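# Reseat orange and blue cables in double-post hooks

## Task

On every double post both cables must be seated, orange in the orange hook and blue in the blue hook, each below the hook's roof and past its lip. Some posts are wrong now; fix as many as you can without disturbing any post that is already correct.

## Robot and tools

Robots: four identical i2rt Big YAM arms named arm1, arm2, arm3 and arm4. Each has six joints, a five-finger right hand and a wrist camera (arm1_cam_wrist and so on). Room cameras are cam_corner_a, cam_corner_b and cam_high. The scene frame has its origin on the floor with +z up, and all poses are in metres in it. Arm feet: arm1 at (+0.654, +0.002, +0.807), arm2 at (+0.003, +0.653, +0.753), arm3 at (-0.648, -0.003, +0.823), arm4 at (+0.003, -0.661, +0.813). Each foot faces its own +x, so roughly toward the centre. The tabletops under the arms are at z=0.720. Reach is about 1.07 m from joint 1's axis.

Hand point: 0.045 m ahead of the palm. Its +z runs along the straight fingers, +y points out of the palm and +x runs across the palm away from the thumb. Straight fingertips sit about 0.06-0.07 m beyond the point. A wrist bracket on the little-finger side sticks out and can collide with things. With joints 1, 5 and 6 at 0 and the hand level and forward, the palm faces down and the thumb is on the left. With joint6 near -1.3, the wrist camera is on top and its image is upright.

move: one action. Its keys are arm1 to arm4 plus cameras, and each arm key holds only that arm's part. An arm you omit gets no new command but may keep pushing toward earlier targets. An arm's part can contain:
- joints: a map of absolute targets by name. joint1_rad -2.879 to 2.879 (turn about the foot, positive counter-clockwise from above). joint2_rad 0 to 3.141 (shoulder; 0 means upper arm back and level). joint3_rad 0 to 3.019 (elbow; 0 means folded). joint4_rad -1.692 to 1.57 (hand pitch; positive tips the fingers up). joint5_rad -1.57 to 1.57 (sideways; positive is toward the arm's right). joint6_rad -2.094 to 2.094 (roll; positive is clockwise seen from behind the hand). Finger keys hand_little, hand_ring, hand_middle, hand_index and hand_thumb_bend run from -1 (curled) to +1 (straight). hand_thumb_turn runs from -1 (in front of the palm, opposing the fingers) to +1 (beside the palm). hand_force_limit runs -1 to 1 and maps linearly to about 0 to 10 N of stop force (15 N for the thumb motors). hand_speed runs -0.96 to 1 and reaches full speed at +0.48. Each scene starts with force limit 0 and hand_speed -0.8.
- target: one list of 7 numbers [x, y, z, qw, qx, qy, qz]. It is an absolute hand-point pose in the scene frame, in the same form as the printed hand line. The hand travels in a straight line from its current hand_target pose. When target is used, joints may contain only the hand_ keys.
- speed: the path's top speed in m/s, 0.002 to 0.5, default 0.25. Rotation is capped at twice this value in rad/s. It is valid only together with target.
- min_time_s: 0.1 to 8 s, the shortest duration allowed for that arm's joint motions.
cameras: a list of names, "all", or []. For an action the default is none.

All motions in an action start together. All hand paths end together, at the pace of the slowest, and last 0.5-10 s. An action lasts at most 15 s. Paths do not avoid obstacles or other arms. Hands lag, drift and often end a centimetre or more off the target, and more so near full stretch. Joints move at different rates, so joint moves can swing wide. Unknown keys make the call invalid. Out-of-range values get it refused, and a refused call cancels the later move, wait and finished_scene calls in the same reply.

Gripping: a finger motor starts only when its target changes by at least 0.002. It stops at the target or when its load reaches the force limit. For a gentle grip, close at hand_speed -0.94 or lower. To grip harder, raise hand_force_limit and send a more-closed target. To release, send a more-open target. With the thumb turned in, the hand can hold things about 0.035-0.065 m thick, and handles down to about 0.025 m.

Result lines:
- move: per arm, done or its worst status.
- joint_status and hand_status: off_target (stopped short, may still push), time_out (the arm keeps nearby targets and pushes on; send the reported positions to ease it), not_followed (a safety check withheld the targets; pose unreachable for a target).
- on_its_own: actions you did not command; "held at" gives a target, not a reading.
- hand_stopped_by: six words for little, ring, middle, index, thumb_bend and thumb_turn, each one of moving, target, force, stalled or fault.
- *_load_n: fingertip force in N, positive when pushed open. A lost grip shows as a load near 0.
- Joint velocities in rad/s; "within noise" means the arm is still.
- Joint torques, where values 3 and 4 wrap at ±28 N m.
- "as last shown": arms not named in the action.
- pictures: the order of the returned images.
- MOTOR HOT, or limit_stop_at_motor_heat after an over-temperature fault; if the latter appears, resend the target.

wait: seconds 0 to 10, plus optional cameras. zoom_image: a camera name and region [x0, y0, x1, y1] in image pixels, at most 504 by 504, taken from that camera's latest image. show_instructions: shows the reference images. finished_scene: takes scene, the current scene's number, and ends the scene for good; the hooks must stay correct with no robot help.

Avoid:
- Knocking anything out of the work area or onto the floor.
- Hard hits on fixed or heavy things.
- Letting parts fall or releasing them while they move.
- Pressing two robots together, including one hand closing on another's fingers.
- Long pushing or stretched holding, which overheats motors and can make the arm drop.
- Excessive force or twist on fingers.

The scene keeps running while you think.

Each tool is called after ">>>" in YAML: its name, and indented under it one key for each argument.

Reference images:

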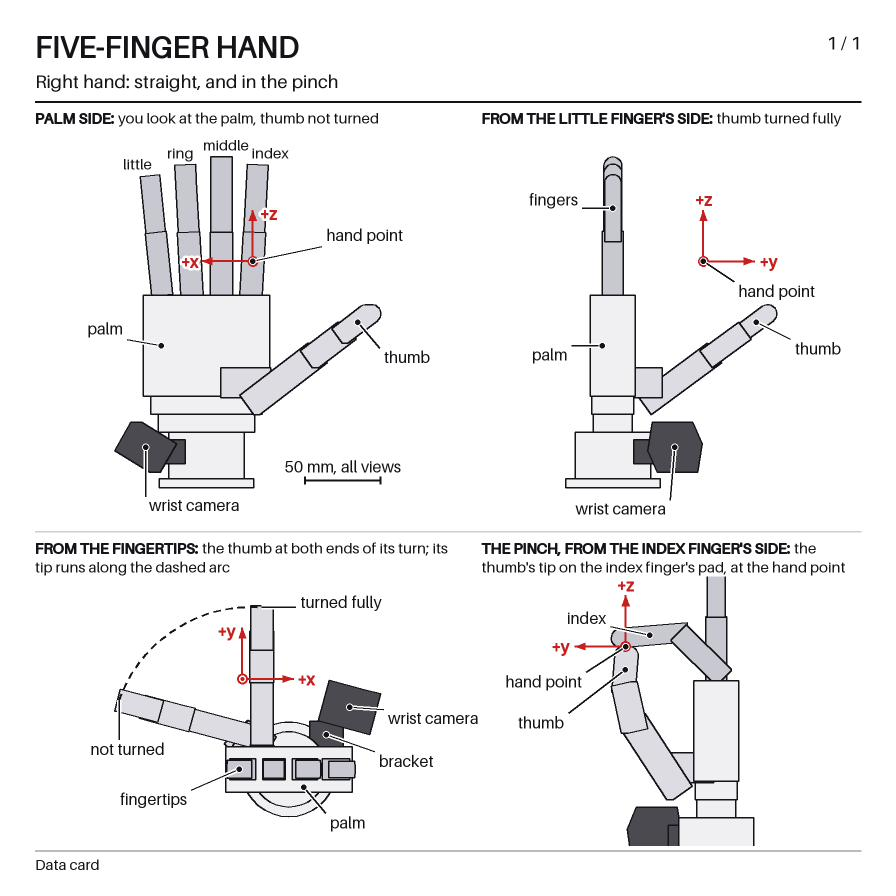

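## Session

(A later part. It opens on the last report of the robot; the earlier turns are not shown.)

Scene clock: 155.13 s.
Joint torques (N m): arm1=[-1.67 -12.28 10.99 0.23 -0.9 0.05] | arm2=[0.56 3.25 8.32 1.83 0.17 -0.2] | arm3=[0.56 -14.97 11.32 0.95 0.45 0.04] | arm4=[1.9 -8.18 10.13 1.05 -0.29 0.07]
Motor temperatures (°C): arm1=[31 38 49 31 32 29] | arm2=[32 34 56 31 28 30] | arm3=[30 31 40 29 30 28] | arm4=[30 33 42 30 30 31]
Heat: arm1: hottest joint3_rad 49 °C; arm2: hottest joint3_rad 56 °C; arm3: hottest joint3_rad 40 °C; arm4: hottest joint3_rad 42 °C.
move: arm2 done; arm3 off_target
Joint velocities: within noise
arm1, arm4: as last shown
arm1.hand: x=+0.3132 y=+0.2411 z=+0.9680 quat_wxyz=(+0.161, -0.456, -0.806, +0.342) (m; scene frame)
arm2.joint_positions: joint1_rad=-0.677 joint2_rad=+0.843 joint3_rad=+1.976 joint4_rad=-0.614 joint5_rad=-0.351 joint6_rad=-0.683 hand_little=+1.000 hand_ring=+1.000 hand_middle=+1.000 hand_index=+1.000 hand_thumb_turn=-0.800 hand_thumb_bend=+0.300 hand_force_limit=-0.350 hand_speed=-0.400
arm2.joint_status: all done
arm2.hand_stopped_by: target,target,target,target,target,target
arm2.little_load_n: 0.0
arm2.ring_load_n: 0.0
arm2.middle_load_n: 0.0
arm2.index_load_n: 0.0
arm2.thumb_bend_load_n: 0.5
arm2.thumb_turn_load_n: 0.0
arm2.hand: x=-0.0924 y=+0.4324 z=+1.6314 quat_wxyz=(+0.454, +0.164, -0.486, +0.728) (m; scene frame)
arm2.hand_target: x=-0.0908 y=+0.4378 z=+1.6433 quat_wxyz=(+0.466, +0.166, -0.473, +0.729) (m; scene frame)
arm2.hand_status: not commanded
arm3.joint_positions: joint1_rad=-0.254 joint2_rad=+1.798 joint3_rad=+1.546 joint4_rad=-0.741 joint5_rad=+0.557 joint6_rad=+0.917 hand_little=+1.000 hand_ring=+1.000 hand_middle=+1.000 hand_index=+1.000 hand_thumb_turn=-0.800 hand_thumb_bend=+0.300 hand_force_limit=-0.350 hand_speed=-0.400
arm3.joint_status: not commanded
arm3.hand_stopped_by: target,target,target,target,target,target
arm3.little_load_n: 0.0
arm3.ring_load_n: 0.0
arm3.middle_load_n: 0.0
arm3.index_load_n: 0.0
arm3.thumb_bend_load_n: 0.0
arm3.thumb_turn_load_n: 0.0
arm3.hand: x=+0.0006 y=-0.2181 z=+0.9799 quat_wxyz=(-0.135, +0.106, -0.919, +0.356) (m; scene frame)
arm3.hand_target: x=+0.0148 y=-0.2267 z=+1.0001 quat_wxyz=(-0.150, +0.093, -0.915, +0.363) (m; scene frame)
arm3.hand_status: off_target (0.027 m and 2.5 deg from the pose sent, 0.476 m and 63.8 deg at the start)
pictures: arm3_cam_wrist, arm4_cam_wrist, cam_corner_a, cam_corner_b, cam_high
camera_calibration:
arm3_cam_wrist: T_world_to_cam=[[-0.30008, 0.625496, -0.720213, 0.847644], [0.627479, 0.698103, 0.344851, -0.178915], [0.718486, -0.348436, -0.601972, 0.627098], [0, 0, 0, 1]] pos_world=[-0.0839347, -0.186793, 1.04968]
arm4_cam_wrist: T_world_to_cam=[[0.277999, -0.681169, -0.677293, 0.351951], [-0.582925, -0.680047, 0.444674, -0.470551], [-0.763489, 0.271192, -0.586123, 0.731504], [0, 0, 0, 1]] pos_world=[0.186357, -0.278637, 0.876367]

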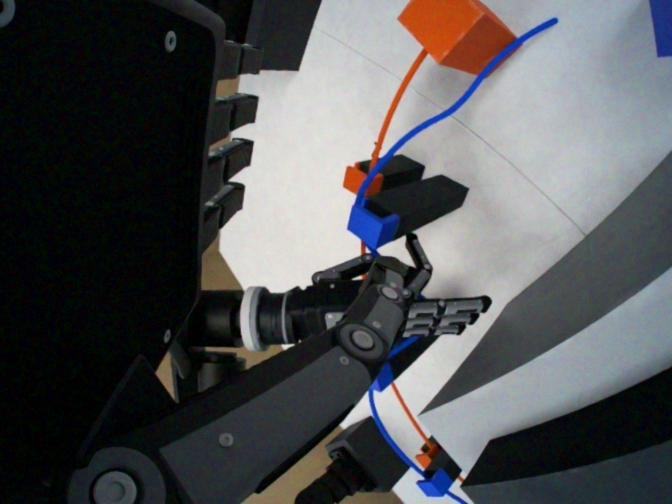

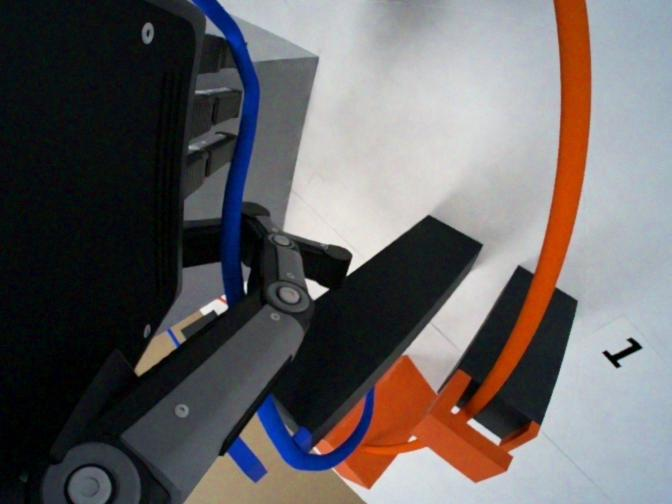

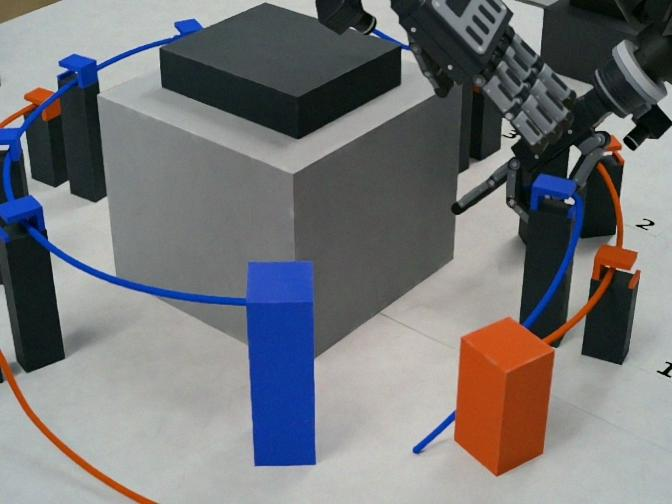

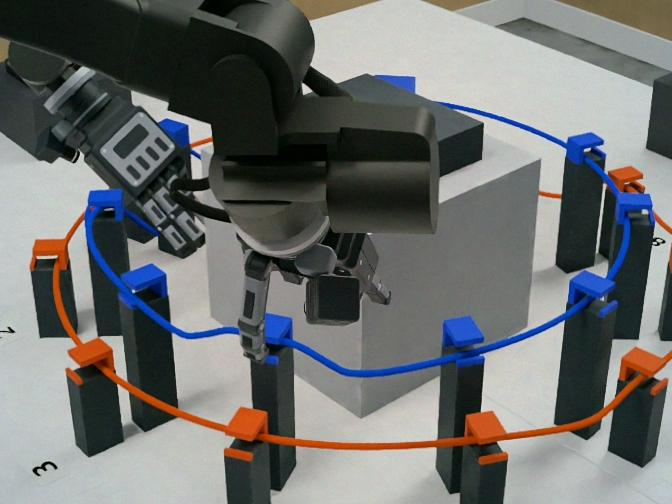

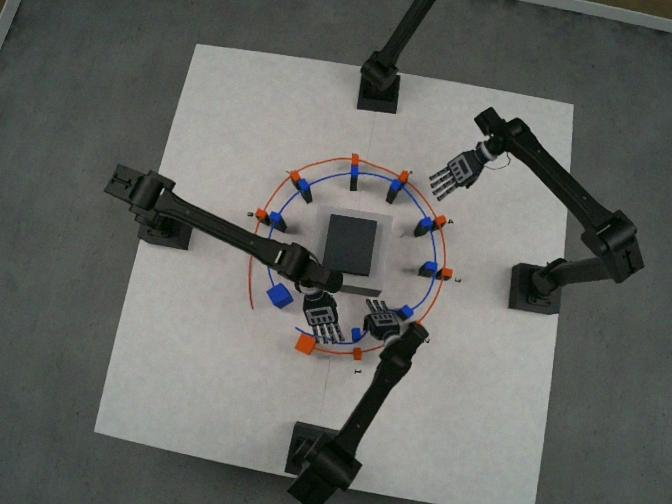

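>>> zoom_image:
  camera: "arm3_cam_wrist"
  region: [320, 110, 500, 290]

>>> zoom_image:
  camera: "arm3_cam_wrist"
  region: [320, 0, 600, 290]

Scaled by 2.800 from the camera's 672x504 image, which has a finer 960x720 frame.

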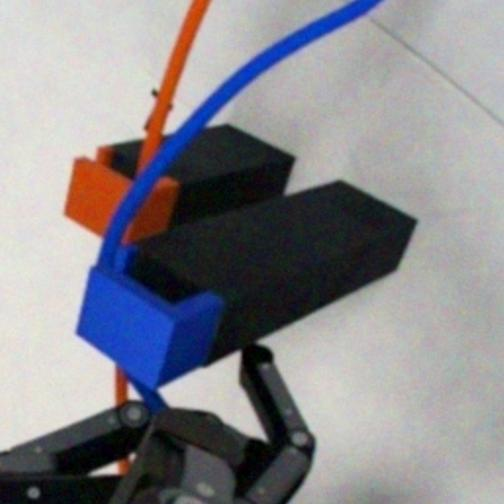

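Scaled by 1.738 from the camera's 672x504 image, which has a finer 960x720 frame.

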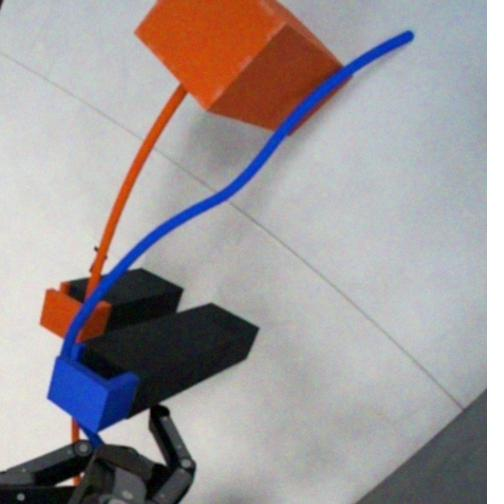

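>>> move:
  arm3: {"target": [0.0232, -0.2608, 0.911, 0.1501, -0.0924, 0.9151, -0.3627], "speed": 0.15}
  cameras: ["arm3_cam_wrist","arm4_cam_wrist","cam_corner_a"]

>>> zoom_image:
  camera: "arm3_cam_wrist"
  region: [280, 60, 520, 300]

>>> zoom_image:
  camera: "cam_corner_a"
  region: [490, 130, 640, 330]

Scene clock: 161.70 s.
Joint torques (N m): arm1=[-1.67 -12.34 11.03 0.27 -0.9 0.03] | arm2=[0.67 3.25 8.25 1.8 0.17 -0.2] | arm3=[0.85 -16.44 7.47 1.99 0.25 -0.15] | arm4=[1.26 -8.76 10.19 1.09 -0.23 0.1]
Motor temperatures (°C): arm1=[31 38 50 31 32 29] | arm2=[32 34 53 31 28 30] | arm3=[30 31 42 29 30 28] | arm4=[30 33 42 30 30 31]
Heat: arm1: hottest joint3_rad 50 °C; arm2: hottest joint3_rad 53 °C; arm3: hottest joint3_rad 42 °C; arm4: hottest joint3_rad 42 °C.
move: arm3 done
Joint velocities: within noise
arm1, arm2, arm4: as last shown
arm2.index_load_n: -0.5
arm2.thumb_bend_load_n: 0.0
arm3.joint_positions: joint1_rad=-0.308 joint2_rad=+1.914 joint3_rad=+1.512 joint4_rad=-0.544 joint5_rad=+0.531 joint6_rad=+0.890 hand_little=+1.000 hand_ring=+1.000 hand_middle=+1.000 hand_index=+1.000 hand_thumb_turn=-0.800 hand_thumb_bend=+0.300 hand_force_limit=-0.350 hand_speed=-0.400
arm3.joint_status: not commanded
arm3.hand_stopped_by: target,target,target,target,target,target
arm3.little_load_n: 0.0
arm3.ring_load_n: 0.0
arm3.middle_load_n: 0.0
arm3.index_load_n: 0.0
arm3.thumb_bend_load_n: 0.0
arm3.thumb_turn_load_n: 0.0
arm3.hand: x=+0.0200 y=-0.2573 z=+0.9111 quat_wxyz=(-0.147, +0.091, -0.917, +0.360) (m; scene frame)
arm3.hand_target: x=+0.0231 y=-0.2609 z=+0.9111 quat_wxyz=(-0.150, +0.092, -0.915, +0.363) (m; scene frame)
arm3.hand_status: done (0.005 m and 0.6 deg from the pose sent, 0.084 m and 2.5 deg at the start)
pictures: arm3_cam_wrist, arm4_cam_wrist, cam_corner_a
camera_calibration:
arm3_cam_wrist: T_world_to_cam=[[-0.262571, 0.630389, -0.730525, 0.838413], [0.629153, 0.685869, 0.365719, -0.162121], [0.731589, -0.363585, -0.5767, 0.530864], [0, 0, 0, 1]] pos_world=[-0.066232, -0.224318, 0.977921]
arm4_cam_wrist: T_world_to_cam=[[0.277999, -0.681169, -0.677293, 0.351951], [-0.582925, -0.680047, 0.444674, -0.470551], [-0.763489, 0.271192, -0.586123, 0.731504], [0, 0, 0, 1]] pos_world=[0.186357, -0.278637, 0.876367]

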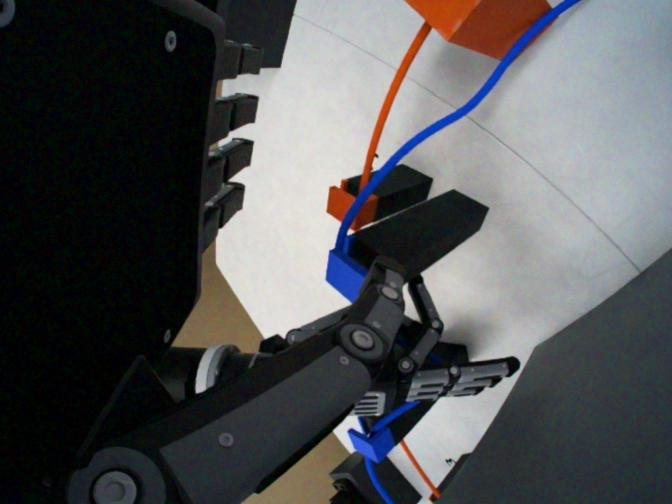

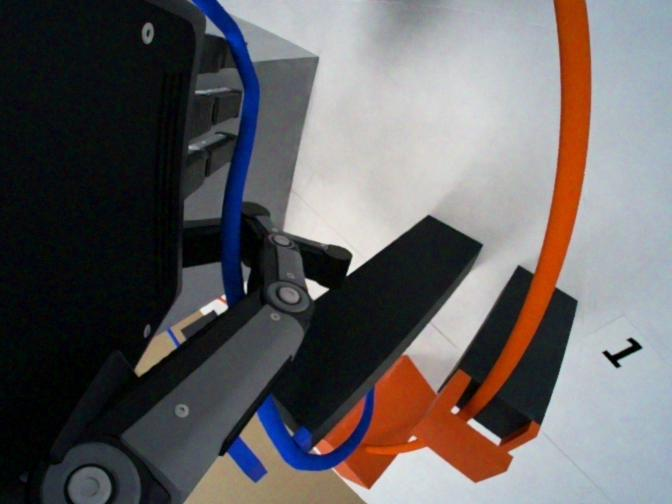

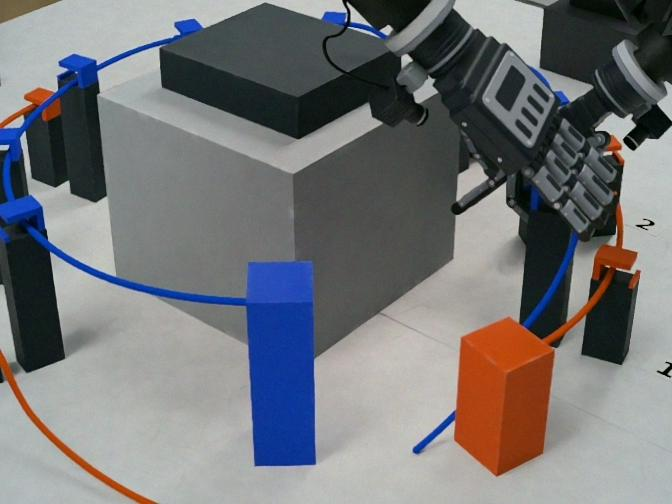

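Scaled by 2.100 from the camera's 672x504 image, which has a finer 960x720 frame.

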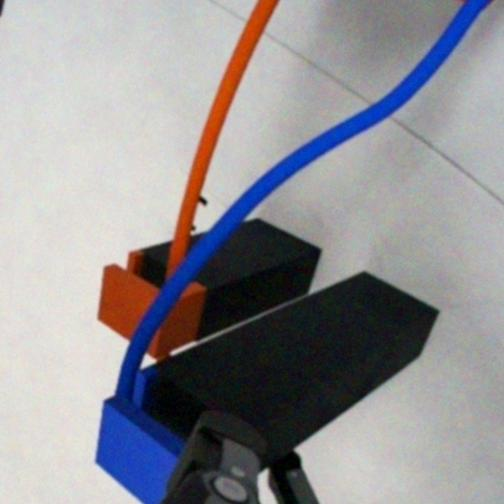

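Scaled by 2.520 from the camera's 672x504 image, which has a finer 960x720 frame.

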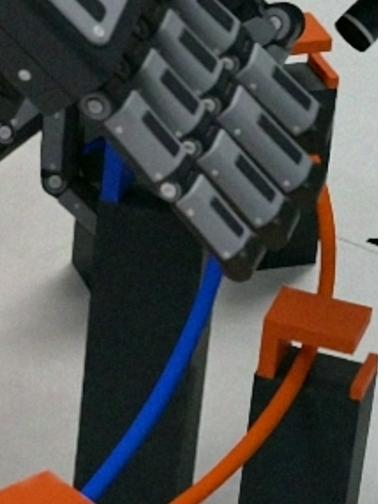

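>>> move:
  arm3: {"target": [0.0369, -0.3019, 0.8335, 0.1501, -0.0924, 0.9151, -0.3627], "speed": 0.12}
  cameras: ["arm3_cam_wrist","arm4_cam_wrist","cam_corner_a"]

>>> zoom_image:
  camera: "arm3_cam_wrist"
  region: [240, 100, 480, 340]

>>> zoom_image:
  camera: "cam_corner_a"
  region: [490, 130, 640, 330]

Scene clock: 167.63 s.
Joint torques (N m): arm1=[-1.61 -12.45 11.11 0.27 -0.91 0.04] | arm2=[0.62 3.25 8.25 1.83 0.17 -0.2] | arm3=[0.97 -17.38 8.18 2.04 0.22 -0.11] | arm4=[1.73 -9.17 10.15 1.29 -0.28 0.11]
Motor temperatures (°C): arm1=[31 38 50 31 32 29] | arm2=[32 34 51 31 28 30] | arm3=[30 32 41 29 30 28] | arm4=[30 33 42 30 30 31]
Heat: arm1: hottest joint3_rad 50 °C; arm2: hottest joint3_rad 51 °C; arm3: hottest joint3_rad 41 °C; arm4: hottest joint3_rad 42 °C.
move: arm3 off_target
Joint velocities: within noise
arm1, arm2, arm4: as last shown
arm2.middle_load_n: -0.5
arm2.index_load_n: 0.0
arm2.thumb_turn_load_n: 0.5
arm3.joint_positions: joint1_rad=-0.363 joint2_rad=+2.060 joint3_rad=+1.512 joint4_rad=-0.384 joint5_rad=+0.498 joint6_rad=+0.840 hand_little=+1.000 hand_ring=+1.000 hand_middle=+1.000 hand_index=+1.000 hand_thumb_turn=-0.800 hand_thumb_bend=+0.300 hand_force_limit=-0.350 hand_speed=-0.400
arm3.joint_status: not commanded
arm3.hand_stopped_by: target,target,target,target,target,target
arm3.little_load_n: 0.0
arm3.ring_load_n: 0.0
arm3.middle_load_n: -0.5
arm3.index_load_n: 0.0
arm3.thumb_bend_load_n: 0.0
arm3.thumb_turn_load_n: 0.0
arm3.hand: x=+0.0280 y=-0.2962 z=+0.8294 quat_wxyz=(-0.142, +0.092, -0.919, +0.357) (m; scene frame)
arm3.hand_target: x=+0.0366 y=-0.3019 z=+0.8337 quat_wxyz=(-0.150, +0.092, -0.915, +0.363) (m; scene frame)
arm3.hand_status: off_target (0.011 m and 1.2 deg from the pose sent, 0.091 m and 0.6 deg at the start)
pictures: arm3_cam_wrist, arm4_cam_wrist, cam_corner_a
camera_calibration:
arm3_cam_wrist: T_world_to_cam=[[-0.270176, 0.633722, -0.724845, 0.80181], [0.633329, 0.684016, 0.361962, -0.108224], [0.725189, -0.361272, -0.58616, 0.472458], [0, 0, 0, 1]] pos_world=[-0.0574502, -0.263412, 0.897297]
arm4_cam_wrist: T_world_to_cam=[[0.277999, -0.681169, -0.677293, 0.351951], [-0.582925, -0.680047, 0.444674, -0.470551], [-0.763489, 0.271192, -0.586123, 0.731504], [0, 0, 0, 1]] pos_world=[0.186357, -0.278637, 0.876367]

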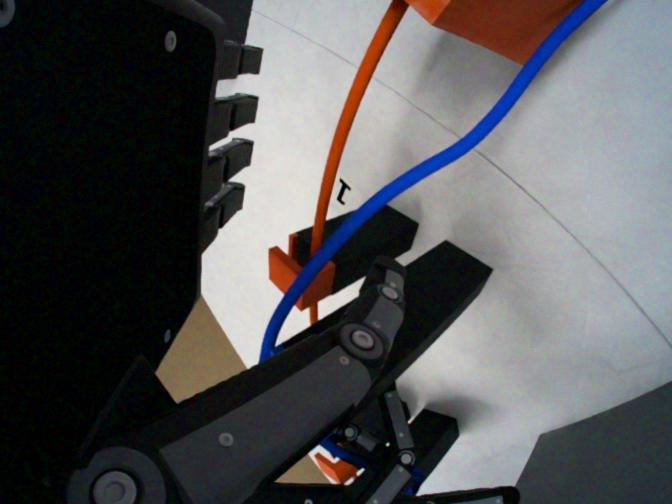

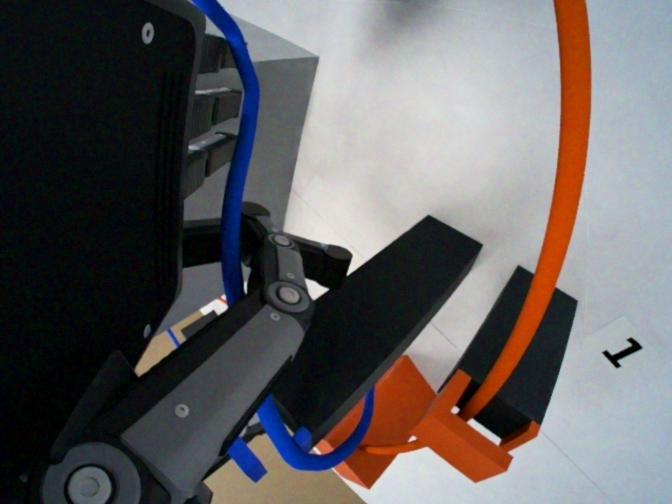

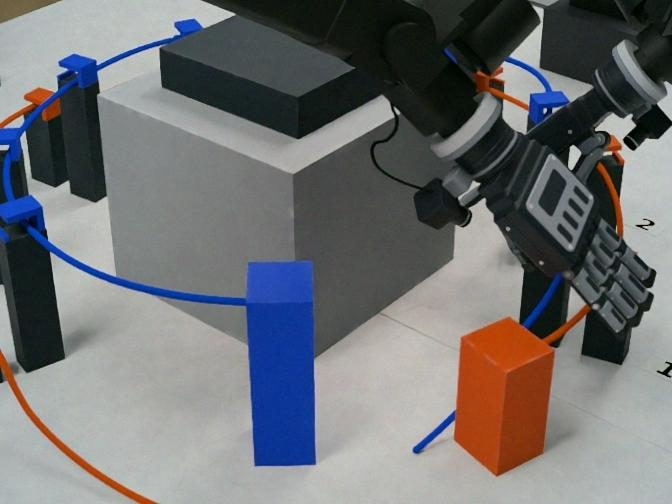

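Scaled by 2.100 from the camera's 672x504 image, which has a finer 960x720 frame.

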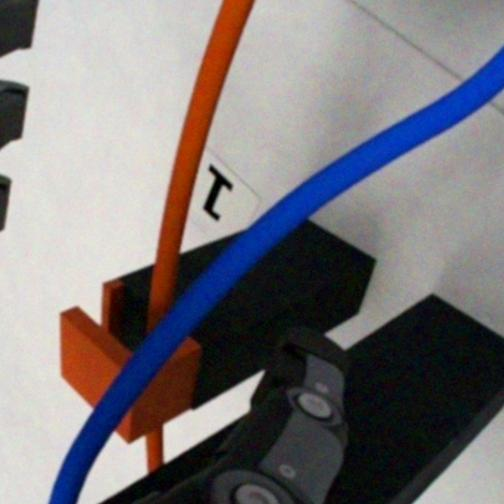

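Scaled by 2.520 from the camera's 672x504 image, which has a finer 960x720 frame.

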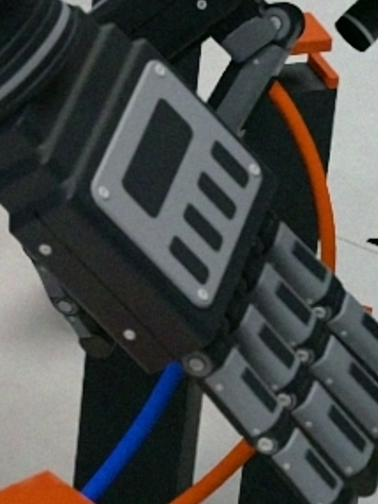

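>>> move:
  arm3: {"joints": {"hand_speed": -0.3, "hand_force_limit": -0.35, "hand_index": 0.05, "hand_thumb_bend": -0.05}}
  cameras: ["arm3_cam_wrist","arm4_cam_wrist","cam_corner_a"]

>>> zoom_image:
  camera: "arm3_cam_wrist"
  region: [200, 120, 440, 380]

Scene clock: 169.53 s.
Joint torques (N m): arm1=[-1.26 -12.22 11.06 0.18 -0.93 0.05] | arm2=[0.62 3.31 8.24 1.81 0.17 -0.2] | arm3=[0.91 -17.26 8.27 2 0.23 -0.13] | arm4=[0.97 -8.29 9.91 1.16 -0.28 0.08]
Motor temperatures (°C): arm1=[31 38 50 31 32 29] | arm2=[32 34 51 31 28 30] | arm3=[30 32 41 29 30 28] | arm4=[30 33 42 30 30 31]
Heat: arm1: hottest joint3_rad 50 °C; arm2: hottest joint3_rad 51 °C; arm3: hottest joint3_rad 41 °C; arm4: hottest joint3_rad 42 °C.
move: arm3 done
Joint velocities: within noise
arm1, arm2, arm4: as last shown
arm2.middle_load_n: 0.0
arm2.thumb_turn_load_n: 0.0
arm3.joint_positions: joint1_rad=-0.363 joint2_rad=+2.060 joint3_rad=+1.512 joint4_rad=-0.384 joint5_rad=+0.497 joint6_rad=+0.838 hand_little=+1.000 hand_ring=+1.000 hand_middle=+1.000 hand_index=+0.050 hand_thumb_turn=-0.800 hand_thumb_bend=-0.050 hand_force_limit=-0.350 hand_speed=-0.300
arm3.joint_status: all done
arm3.hand_stopped_by: target,target,target,target,target,target
arm3.little_load_n: 0.0
arm3.ring_load_n: 0.0
arm3.middle_load_n: 0.0
arm3.index_load_n: 0.0
arm3.thumb_bend_load_n: 0.0
arm3.thumb_turn_load_n: 0.0
arm3.hand: x=+0.0280 y=-0.2961 z=+0.8293 quat_wxyz=(-0.142, +0.093, -0.919, +0.357) (m; scene frame)
arm3.hand_target: x=+0.0366 y=-0.3019 z=+0.8337 quat_wxyz=(-0.150, +0.092, -0.915, +0.363) (m; scene frame)
arm3.hand_status: not commanded
arm4.little_load_n: -0.5
arm4.middle_load_n: -0.5
arm4.thumb_bend_load_n: 5.0
pictures: arm3_cam_wrist, arm4_cam_wrist, cam_corner_a
camera_calibration:
arm3_cam_wrist: T_world_to_cam=[[-0.271306, 0.633353, -0.724746, 0.801531], [0.632819, 0.684735, 0.361494, -0.107583], [0.725212, -0.360558, -0.586571, 0.473088], [0, 0, 0, 1]] pos_world=[-0.0575483, -0.263411, 0.897297]
arm4_cam_wrist: T_world_to_cam=[[0.277999, -0.681169, -0.677293, 0.351951], [-0.582925, -0.680047, 0.444674, -0.470551], [-0.763489, 0.271192, -0.586123, 0.731504], [0, 0, 0, 1]] pos_world=[0.186357, -0.278637, 0.876367]

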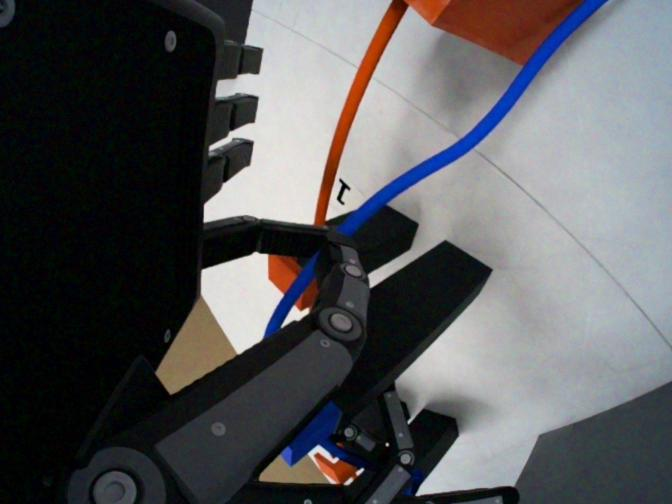

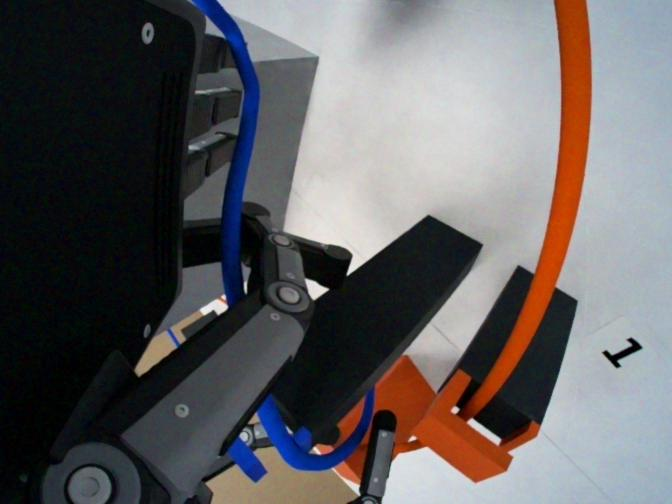

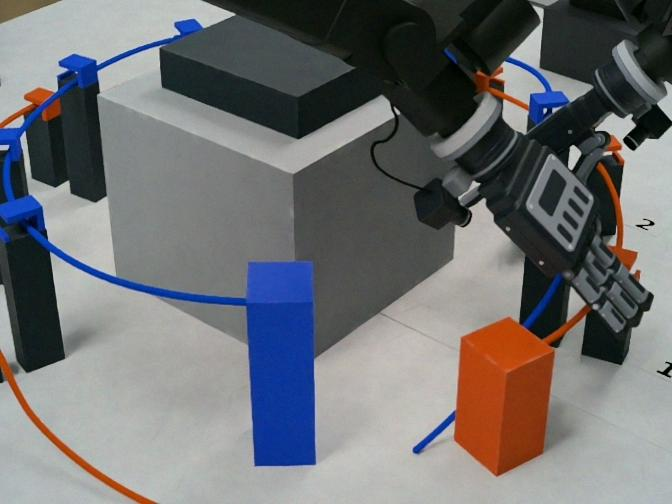

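Scaled by 1.938 from the camera's 672x504 image, which has a finer 960x720 frame.

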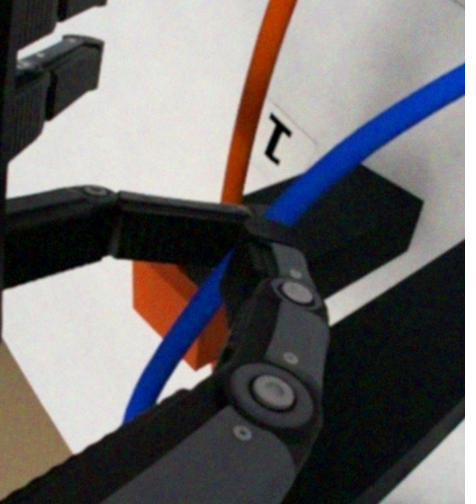

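>>> zoom_image:
  camera: "arm3_cam_wrist"
  region: [280, 200, 380, 300]

Scaled by 5.040 from the camera's 672x504 image, which has a finer 960x720 frame.

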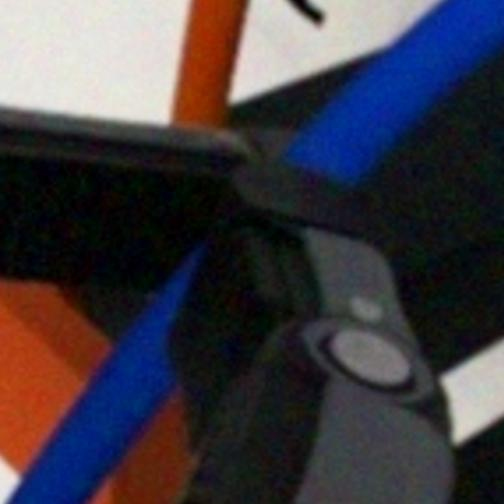

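>>> move:
  arm3: {"joints": {"hand_speed": -0.6, "hand_force_limit": -0.35, "hand_index": -0.12, "hand_thumb_bend": -0.5}}
  cameras: ["arm3_cam_wrist","arm4_cam_wrist"]

>>> zoom_image:
  camera: "arm3_cam_wrist"
  region: [220, 180, 400, 360]

Scene clock: 171.83 s.
Joint torques (N m): arm1=[-1.67 -12.57 11.11 0.25 -0.91 0.04] | arm2=[0.67 3.25 8.24 1.81 0.17 -0.2] | arm3=[0.91 -17.2 8.25 2.02 0.24 -0.12] | arm4=[1.38 -9.93 9.94 1.24 -0.28 0.08]
Motor temperatures (°C): arm1=[31 38 50 31 32 29] | arm2=[32 34 50 31 28 30] | arm3=[30 32 41 29 30 28] | arm4=[30 33 42 30 30 31]
Heat: arm1: hottest joint3_rad 50 °C; arm2: hottest joint3_rad 50 °C; arm3: hottest joint3_rad 41 °C; arm4: hottest joint3_rad 42 °C.
move: arm3 done
Joint velocities: within noise
arm1, arm2, arm4: as last shown
arm3.joint_positions: joint1_rad=-0.363 joint2_rad=+2.060 joint3_rad=+1.512 joint4_rad=-0.384 joint5_rad=+0.497 joint6_rad=+0.838 hand_little=+1.000 hand_ring=+1.000 hand_middle=+1.000 hand_index=-0.120 hand_thumb_turn=-0.800 hand_thumb_bend=-0.500 hand_force_limit=-0.350 hand_speed=-0.600
arm3.joint_status: all done
arm3.hand_stopped_by: target,target,target,target,target,target
arm3.little_load_n: 0.0
arm3.ring_load_n: 0.0
arm3.middle_load_n: 0.0
arm3.index_load_n: 0.0
arm3.thumb_bend_load_n: 0.0
arm3.thumb_turn_load_n: 0.0
arm3.hand: x=+0.0280 y=-0.2961 z=+0.8293 quat_wxyz=(-0.142, +0.093, -0.919, +0.357) (m; scene frame)
arm3.hand_target: x=+0.0366 y=-0.3019 z=+0.8337 quat_wxyz=(-0.150, +0.092, -0.915, +0.363) (m; scene frame)
arm3.hand_status: not commanded
arm4.middle_load_n: 0.0
arm4.index_load_n: 0.5
arm4.thumb_bend_load_n: 4.5
arm4.hand: x=+0.0917 y=-0.2442 z=+0.8143 quat_wxyz=(-0.337, +0.919, +0.077, -0.189) (m; scene frame)
arm4.hand_target: x=+0.1021 y=-0.2158 z=+0.8269 quat_wxyz=(-0.358, +0.913, +0.086, -0.175) (m; scene frame)
pictures: arm3_cam_wrist, arm4_cam_wrist
camera_calibration:
arm3_cam_wrist: T_world_to_cam=[[-0.271306, 0.633353, -0.724746, 0.801531], [0.632819, 0.684735, 0.361494, -0.107583], [0.725212, -0.360558, -0.586571, 0.473088], [0, 0, 0, 1]] pos_world=[-0.0575483, -0.263411, 0.897297]
arm4_cam_wrist: T_world_to_cam=[[0.278222, -0.681431, -0.676937, 0.351431], [-0.583329, -0.679783, 0.444547, -0.47019], [-0.763099, 0.271194, -0.58663, 0.731894], [0, 0, 0, 1]] pos_world=[0.186456, -0.278637, 0.876269]

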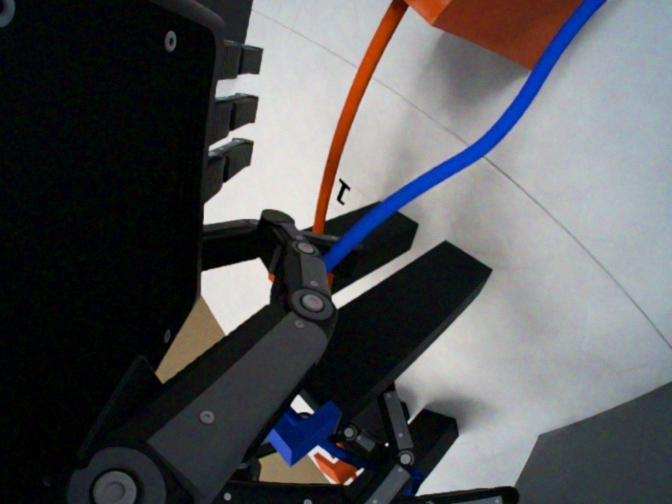

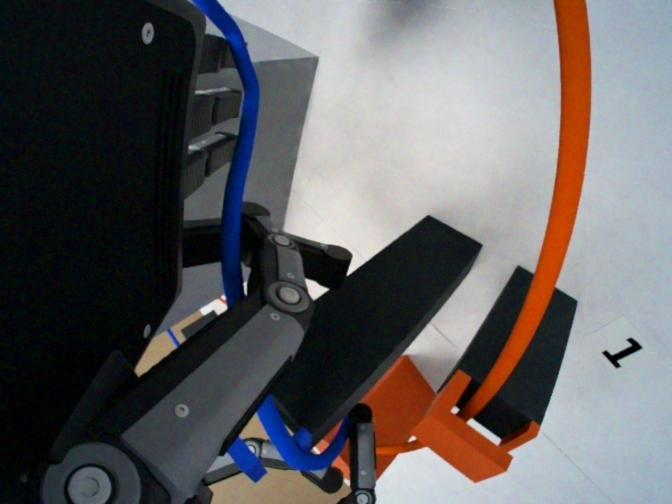

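Scaled by 2.800 from the camera's 672x504 image, which has a finer 960x720 frame.

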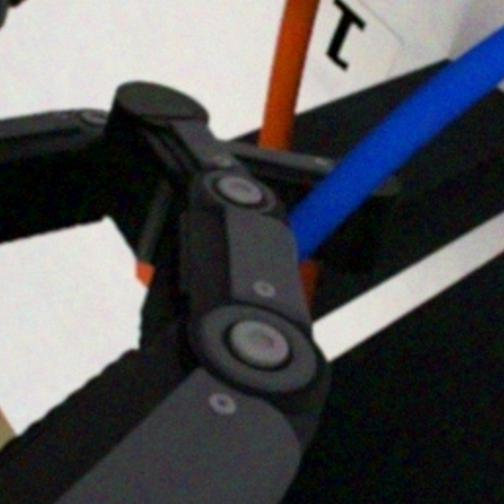

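>>> move:
  arm3: {"joints": {"hand_speed": -0.7, "hand_force_limit": -0.35, "hand_index": -0.4}}
  cameras: ["arm3_cam_wrist","arm4_cam_wrist"]

>>> zoom_image:
  camera: "arm3_cam_wrist"
  region: [220, 180, 400, 360]

Scene clock: 174.60 s.
Joint torques (N m): arm1=[-1.73 -12.63 11.06 0.18 -0.92 0.04] | arm2=[0.62 3.19 8.24 1.83 0.17 -0.2] | arm3=[1.03 -17.26 8.24 2.03 0.23 -0.12] | arm4=[2.02 -9.64 9.87 1.28 -0.3 0.15]
Motor temperatures (°C): arm1=[31 38 50 31 32 29] | arm2=[32 34 49 31 28 30] | arm3=[30 32 41 29 30 28] | arm4=[30 33 43 30 30 31]
Heat: arm1: hottest joint3_rad 50 °C; arm2: hottest joint3_rad 49 °C; arm3: hottest joint3_rad 41 °C; arm4: hottest joint3_rad 43 °C.
move: arm3 off_target
Joint velocities: within noise
arm1, arm2, arm4: as last shown
arm1.middle_load_n: -0.5
arm2.ring_load_n: -0.5
arm3.joint_positions: joint1_rad=-0.363 joint2_rad=+2.060 joint3_rad=+1.512 joint4_rad=-0.384 joint5_rad=+0.497 joint6_rad=+0.838 hand_little=+1.000 hand_ring=+1.000 hand_middle=+1.000 hand_index=-0.308 hand_thumb_turn=-0.800 hand_thumb_bend=-0.500 hand_force_limit=-0.350 hand_speed=-0.700
arm3.joint_status: hand_index off_target (ended at -0.308, target -0.400); the others done
arm3.hand_stopped_by: target,target,target,force,target,target
arm3.little_load_n: 0.0
arm3.ring_load_n: 0.0
arm3.middle_load_n: 0.0
arm3.index_load_n: 4.0
arm3.thumb_bend_load_n: 0.5
arm3.thumb_turn_load_n: 0.0
arm3.hand: x=+0.0280 y=-0.2961 z=+0.8293 quat_wxyz=(-0.142, +0.093, -0.919, +0.357) (m; scene frame)
arm3.hand_target: x=+0.0366 y=-0.3019 z=+0.8337 quat_wxyz=(-0.150, +0.092, -0.915, +0.363) (m; scene frame)
arm3.hand_status: not commanded
arm4.little_load_n: 0.0
arm4.hand_target: x=+0.1020 y=-0.2158 z=+0.8269 quat_wxyz=(-0.358, +0.913, +0.086, -0.175) (m; scene frame)
pictures: arm3_cam_wrist, arm4_cam_wrist
camera_calibration:
arm3_cam_wrist: T_world_to_cam=[[-0.271306, 0.633353, -0.724746, 0.801531], [0.632819, 0.684735, 0.361494, -0.107583], [0.725212, -0.360558, -0.586571, 0.473088], [0, 0, 0, 1]] pos_world=[-0.0575483, -0.263411, 0.897297]
arm4_cam_wrist: T_world_to_cam=[[0.278222, -0.681431, -0.676937, 0.351431], [-0.583329, -0.679783, 0.444547, -0.47019], [-0.763099, 0.271194, -0.58663, 0.731894], [0, 0, 0, 1]] pos_world=[0.186456, -0.278637, 0.876269]

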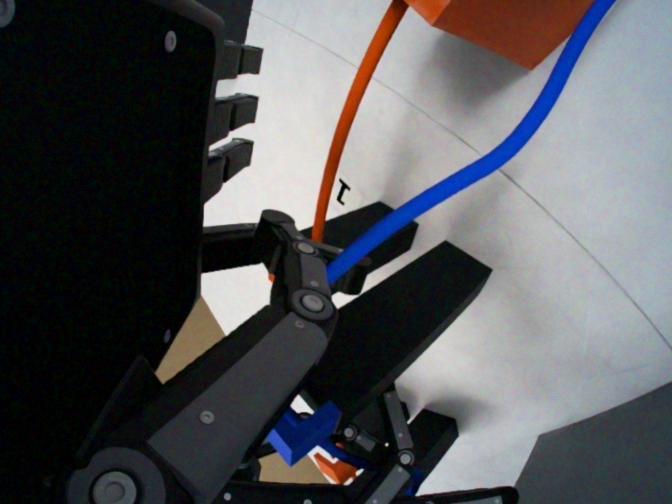

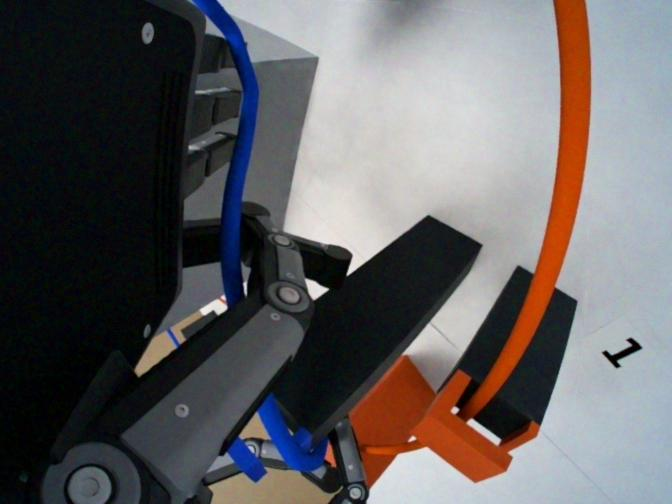

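Scaled by 2.800 from the camera's 672x504 image, which has a finer 960x720 frame.

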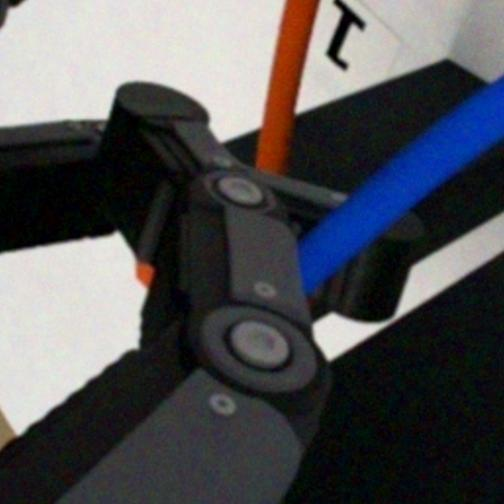

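>>> move:
  arm3: {"target": [0.0340, -0.2970, 0.8670, 0.1501, -0.0924, 0.9151, -0.3627], "speed": 0.08}
  cameras: ["arm3_cam_wrist","arm4_cam_wrist","cam_corner_a"]

>>> zoom_image:
  camera: "arm3_cam_wrist"
  region: [220, 200, 440, 440]

>>> zoom_image:
  camera: "cam_corner_a"
  region: [490, 130, 640, 330]

>>> zoom_image:
  camera: "arm4_cam_wrist"
  region: [160, 280, 420, 504]

Scene clock: 177.10 s.
Joint torques (N m): arm1=[-1.49 -12.34 11 0.21 -0.88 0.03] | arm2=[0.73 3.25 8.24 1.8 0.17 -0.2] | arm3=[1.49 -20.95 8.91 1.05 0.37 -0.09] | arm4=[1.96 -8.47 10.09 1.17 -0.26 0.12]
Motor temperatures (°C): arm1=[31 38 50 31 32 29] | arm2=[32 34 49 31 28 30] | arm3=[30 33 41 29 30 28] | arm4=[30 33 43 30 30 31]
Heat: arm1: hottest joint3_rad 50 °C; arm2: hottest joint3_rad 49 °C; arm3: hottest joint3_rad 41 °C; arm4: hottest joint3_rad 43 °C.
move: arm3 off_target
Joint velocities: within noise
arm1, arm2: as last shown
arm1.middle_load_n: 0.0
arm1.thumb_bend_load_n: 0.5
arm2.ring_load_n: 0.0
arm2.index_load_n: -0.5
arm3.joint_positions: joint1_rad=-0.363 joint2_rad=+2.054 joint3_rad=+1.512 joint4_rad=-0.428 joint5_rad=+0.498 joint6_rad=+0.838 hand_little=+1.000 hand_ring=+1.000 hand_middle=+1.000 hand_index=-0.308 hand_thumb_turn=-0.800 hand_thumb_bend=-0.500 hand_force_limit=-0.350 hand_speed=-0.700
arm3.joint_status: not commanded
arm3.hand_stopped_by: target,target,target,force,target,target
arm3.little_load_n: 0.0
arm3.ring_load_n: 0.0
arm3.middle_load_n: 0.0
arm3.index_load_n: 4.0
arm3.thumb_bend_load_n: 0.5
arm3.thumb_turn_load_n: 0.0
arm3.hand: x=+0.0191 y=-0.2929 z=+0.8270 quat_wxyz=(-0.126, +0.098, -0.923, +0.350) (m; scene frame)
arm3.hand_target: x=+0.0331 y=-0.2968 z=+0.8671 quat_wxyz=(-0.150, +0.092, -0.915, +0.363) (m; scene frame)
arm3.hand_status: off_target (0.043 m and 3.4 deg from the pose sent, 0.038 m and 1.2 deg at the start)
arm4.joint_positions: joint1_rad=-0.471 joint2_rad=+1.599 joint3_rad=+0.819 joint4_rad=-0.340 joint5_rad=-0.683 joint6_rad=-0.506 hand_little=+1.000 hand_ring=+1.000 hand_middle=+1.000 hand_index=-0.300 hand_thumb_turn=-0.800 hand_thumb_bend=-0.552 hand_force_limit=-0.350 hand_speed=-0.700
arm4.joint_status: not commanded
arm4.hand_stopped_by: target,target,target,target,force,target
arm4.little_load_n: 0.0
arm4.ring_load_n: 0.0
arm4.middle_load_n: 0.0
arm4.index_load_n: 1.0
arm4.thumb_bend_load_n: 4.5
arm4.thumb_turn_load_n: 0.0
arm4.hand: x=+0.0919 y=-0.2441 z=+0.8142 quat_wxyz=(-0.337, +0.919, +0.077, -0.188) (m; scene frame)
arm4.hand_target: x=+0.1020 y=-0.2158 z=+0.8269 quat_wxyz=(-0.358, +0.913, +0.086, -0.176) (m; scene frame)
arm4.hand_status: not commanded
pictures: arm3_cam_wrist, arm4_cam_wrist, cam_corner_a
camera_calibration:
arm3_cam_wrist: T_world_to_cam=[[-0.296572, 0.642558, -0.706515, 0.783492], [0.645637, 0.680024, 0.347447, -0.0933116], [0.703703, -0.35311, -0.616536, 0.506627], [0, 0, 0, 1]] pos_world=[-0.0639075, -0.26109, 0.898324]
arm4_cam_wrist: T_world_to_cam=[[0.278467, -0.681352, -0.676916, 0.351362], [-0.583661, -0.679774, 0.444124, -0.469585], [-0.762755, 0.271416, -0.586973, 0.732183], [0, 0, 0, 1]] pos_world=[0.186555, -0.278537, 0.876169]

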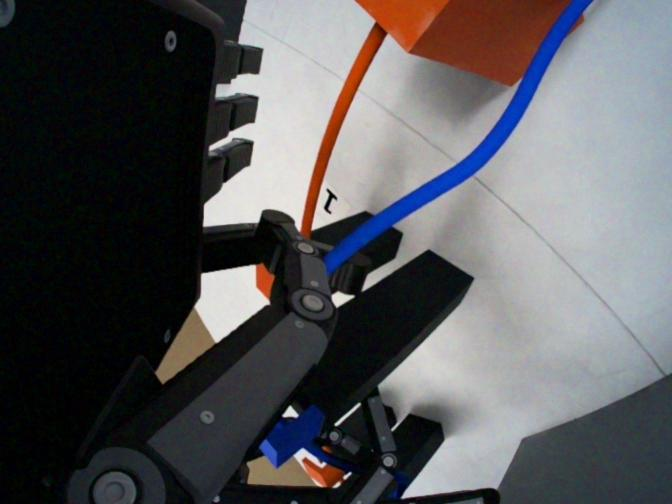

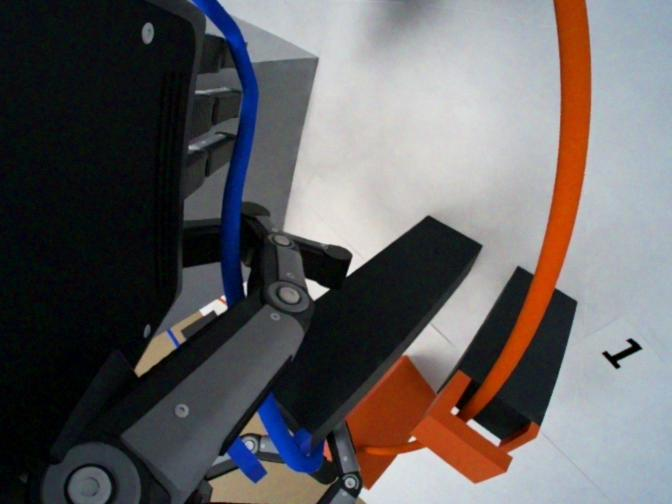

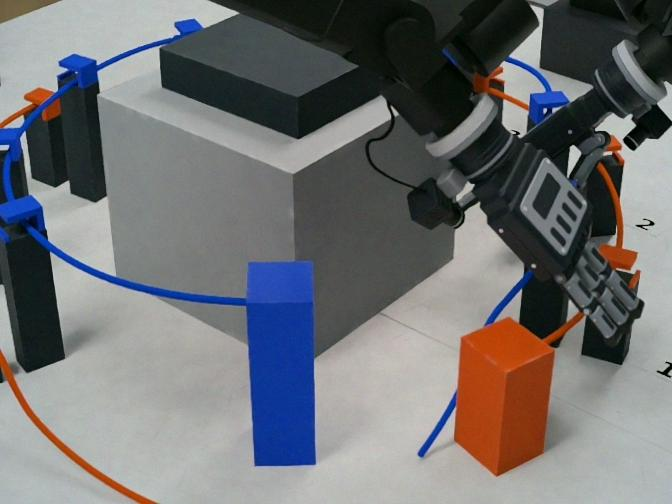

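Scaled by 2.100 from the camera's 672x504 image, which has a finer 960x720 frame.

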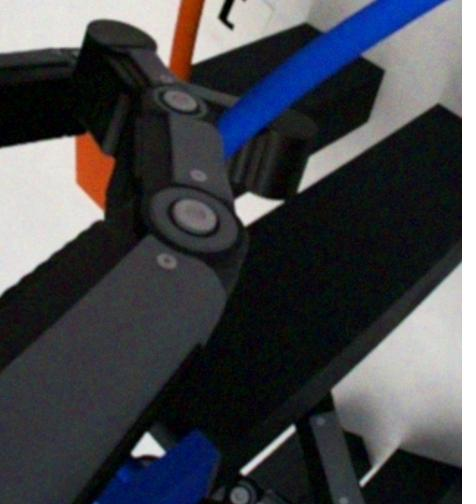

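Scaled by 2.520 from the camera's 672x504 image, which has a finer 960x720 frame.

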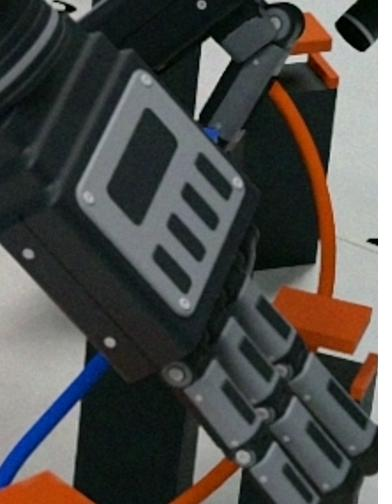

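Scaled by 1.938 from the camera's 672x504 image, which has a finer 960x720 frame.

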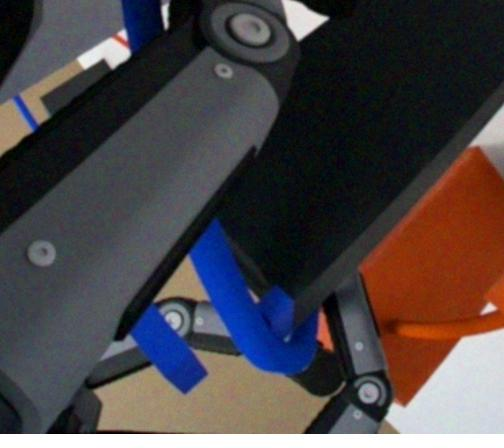

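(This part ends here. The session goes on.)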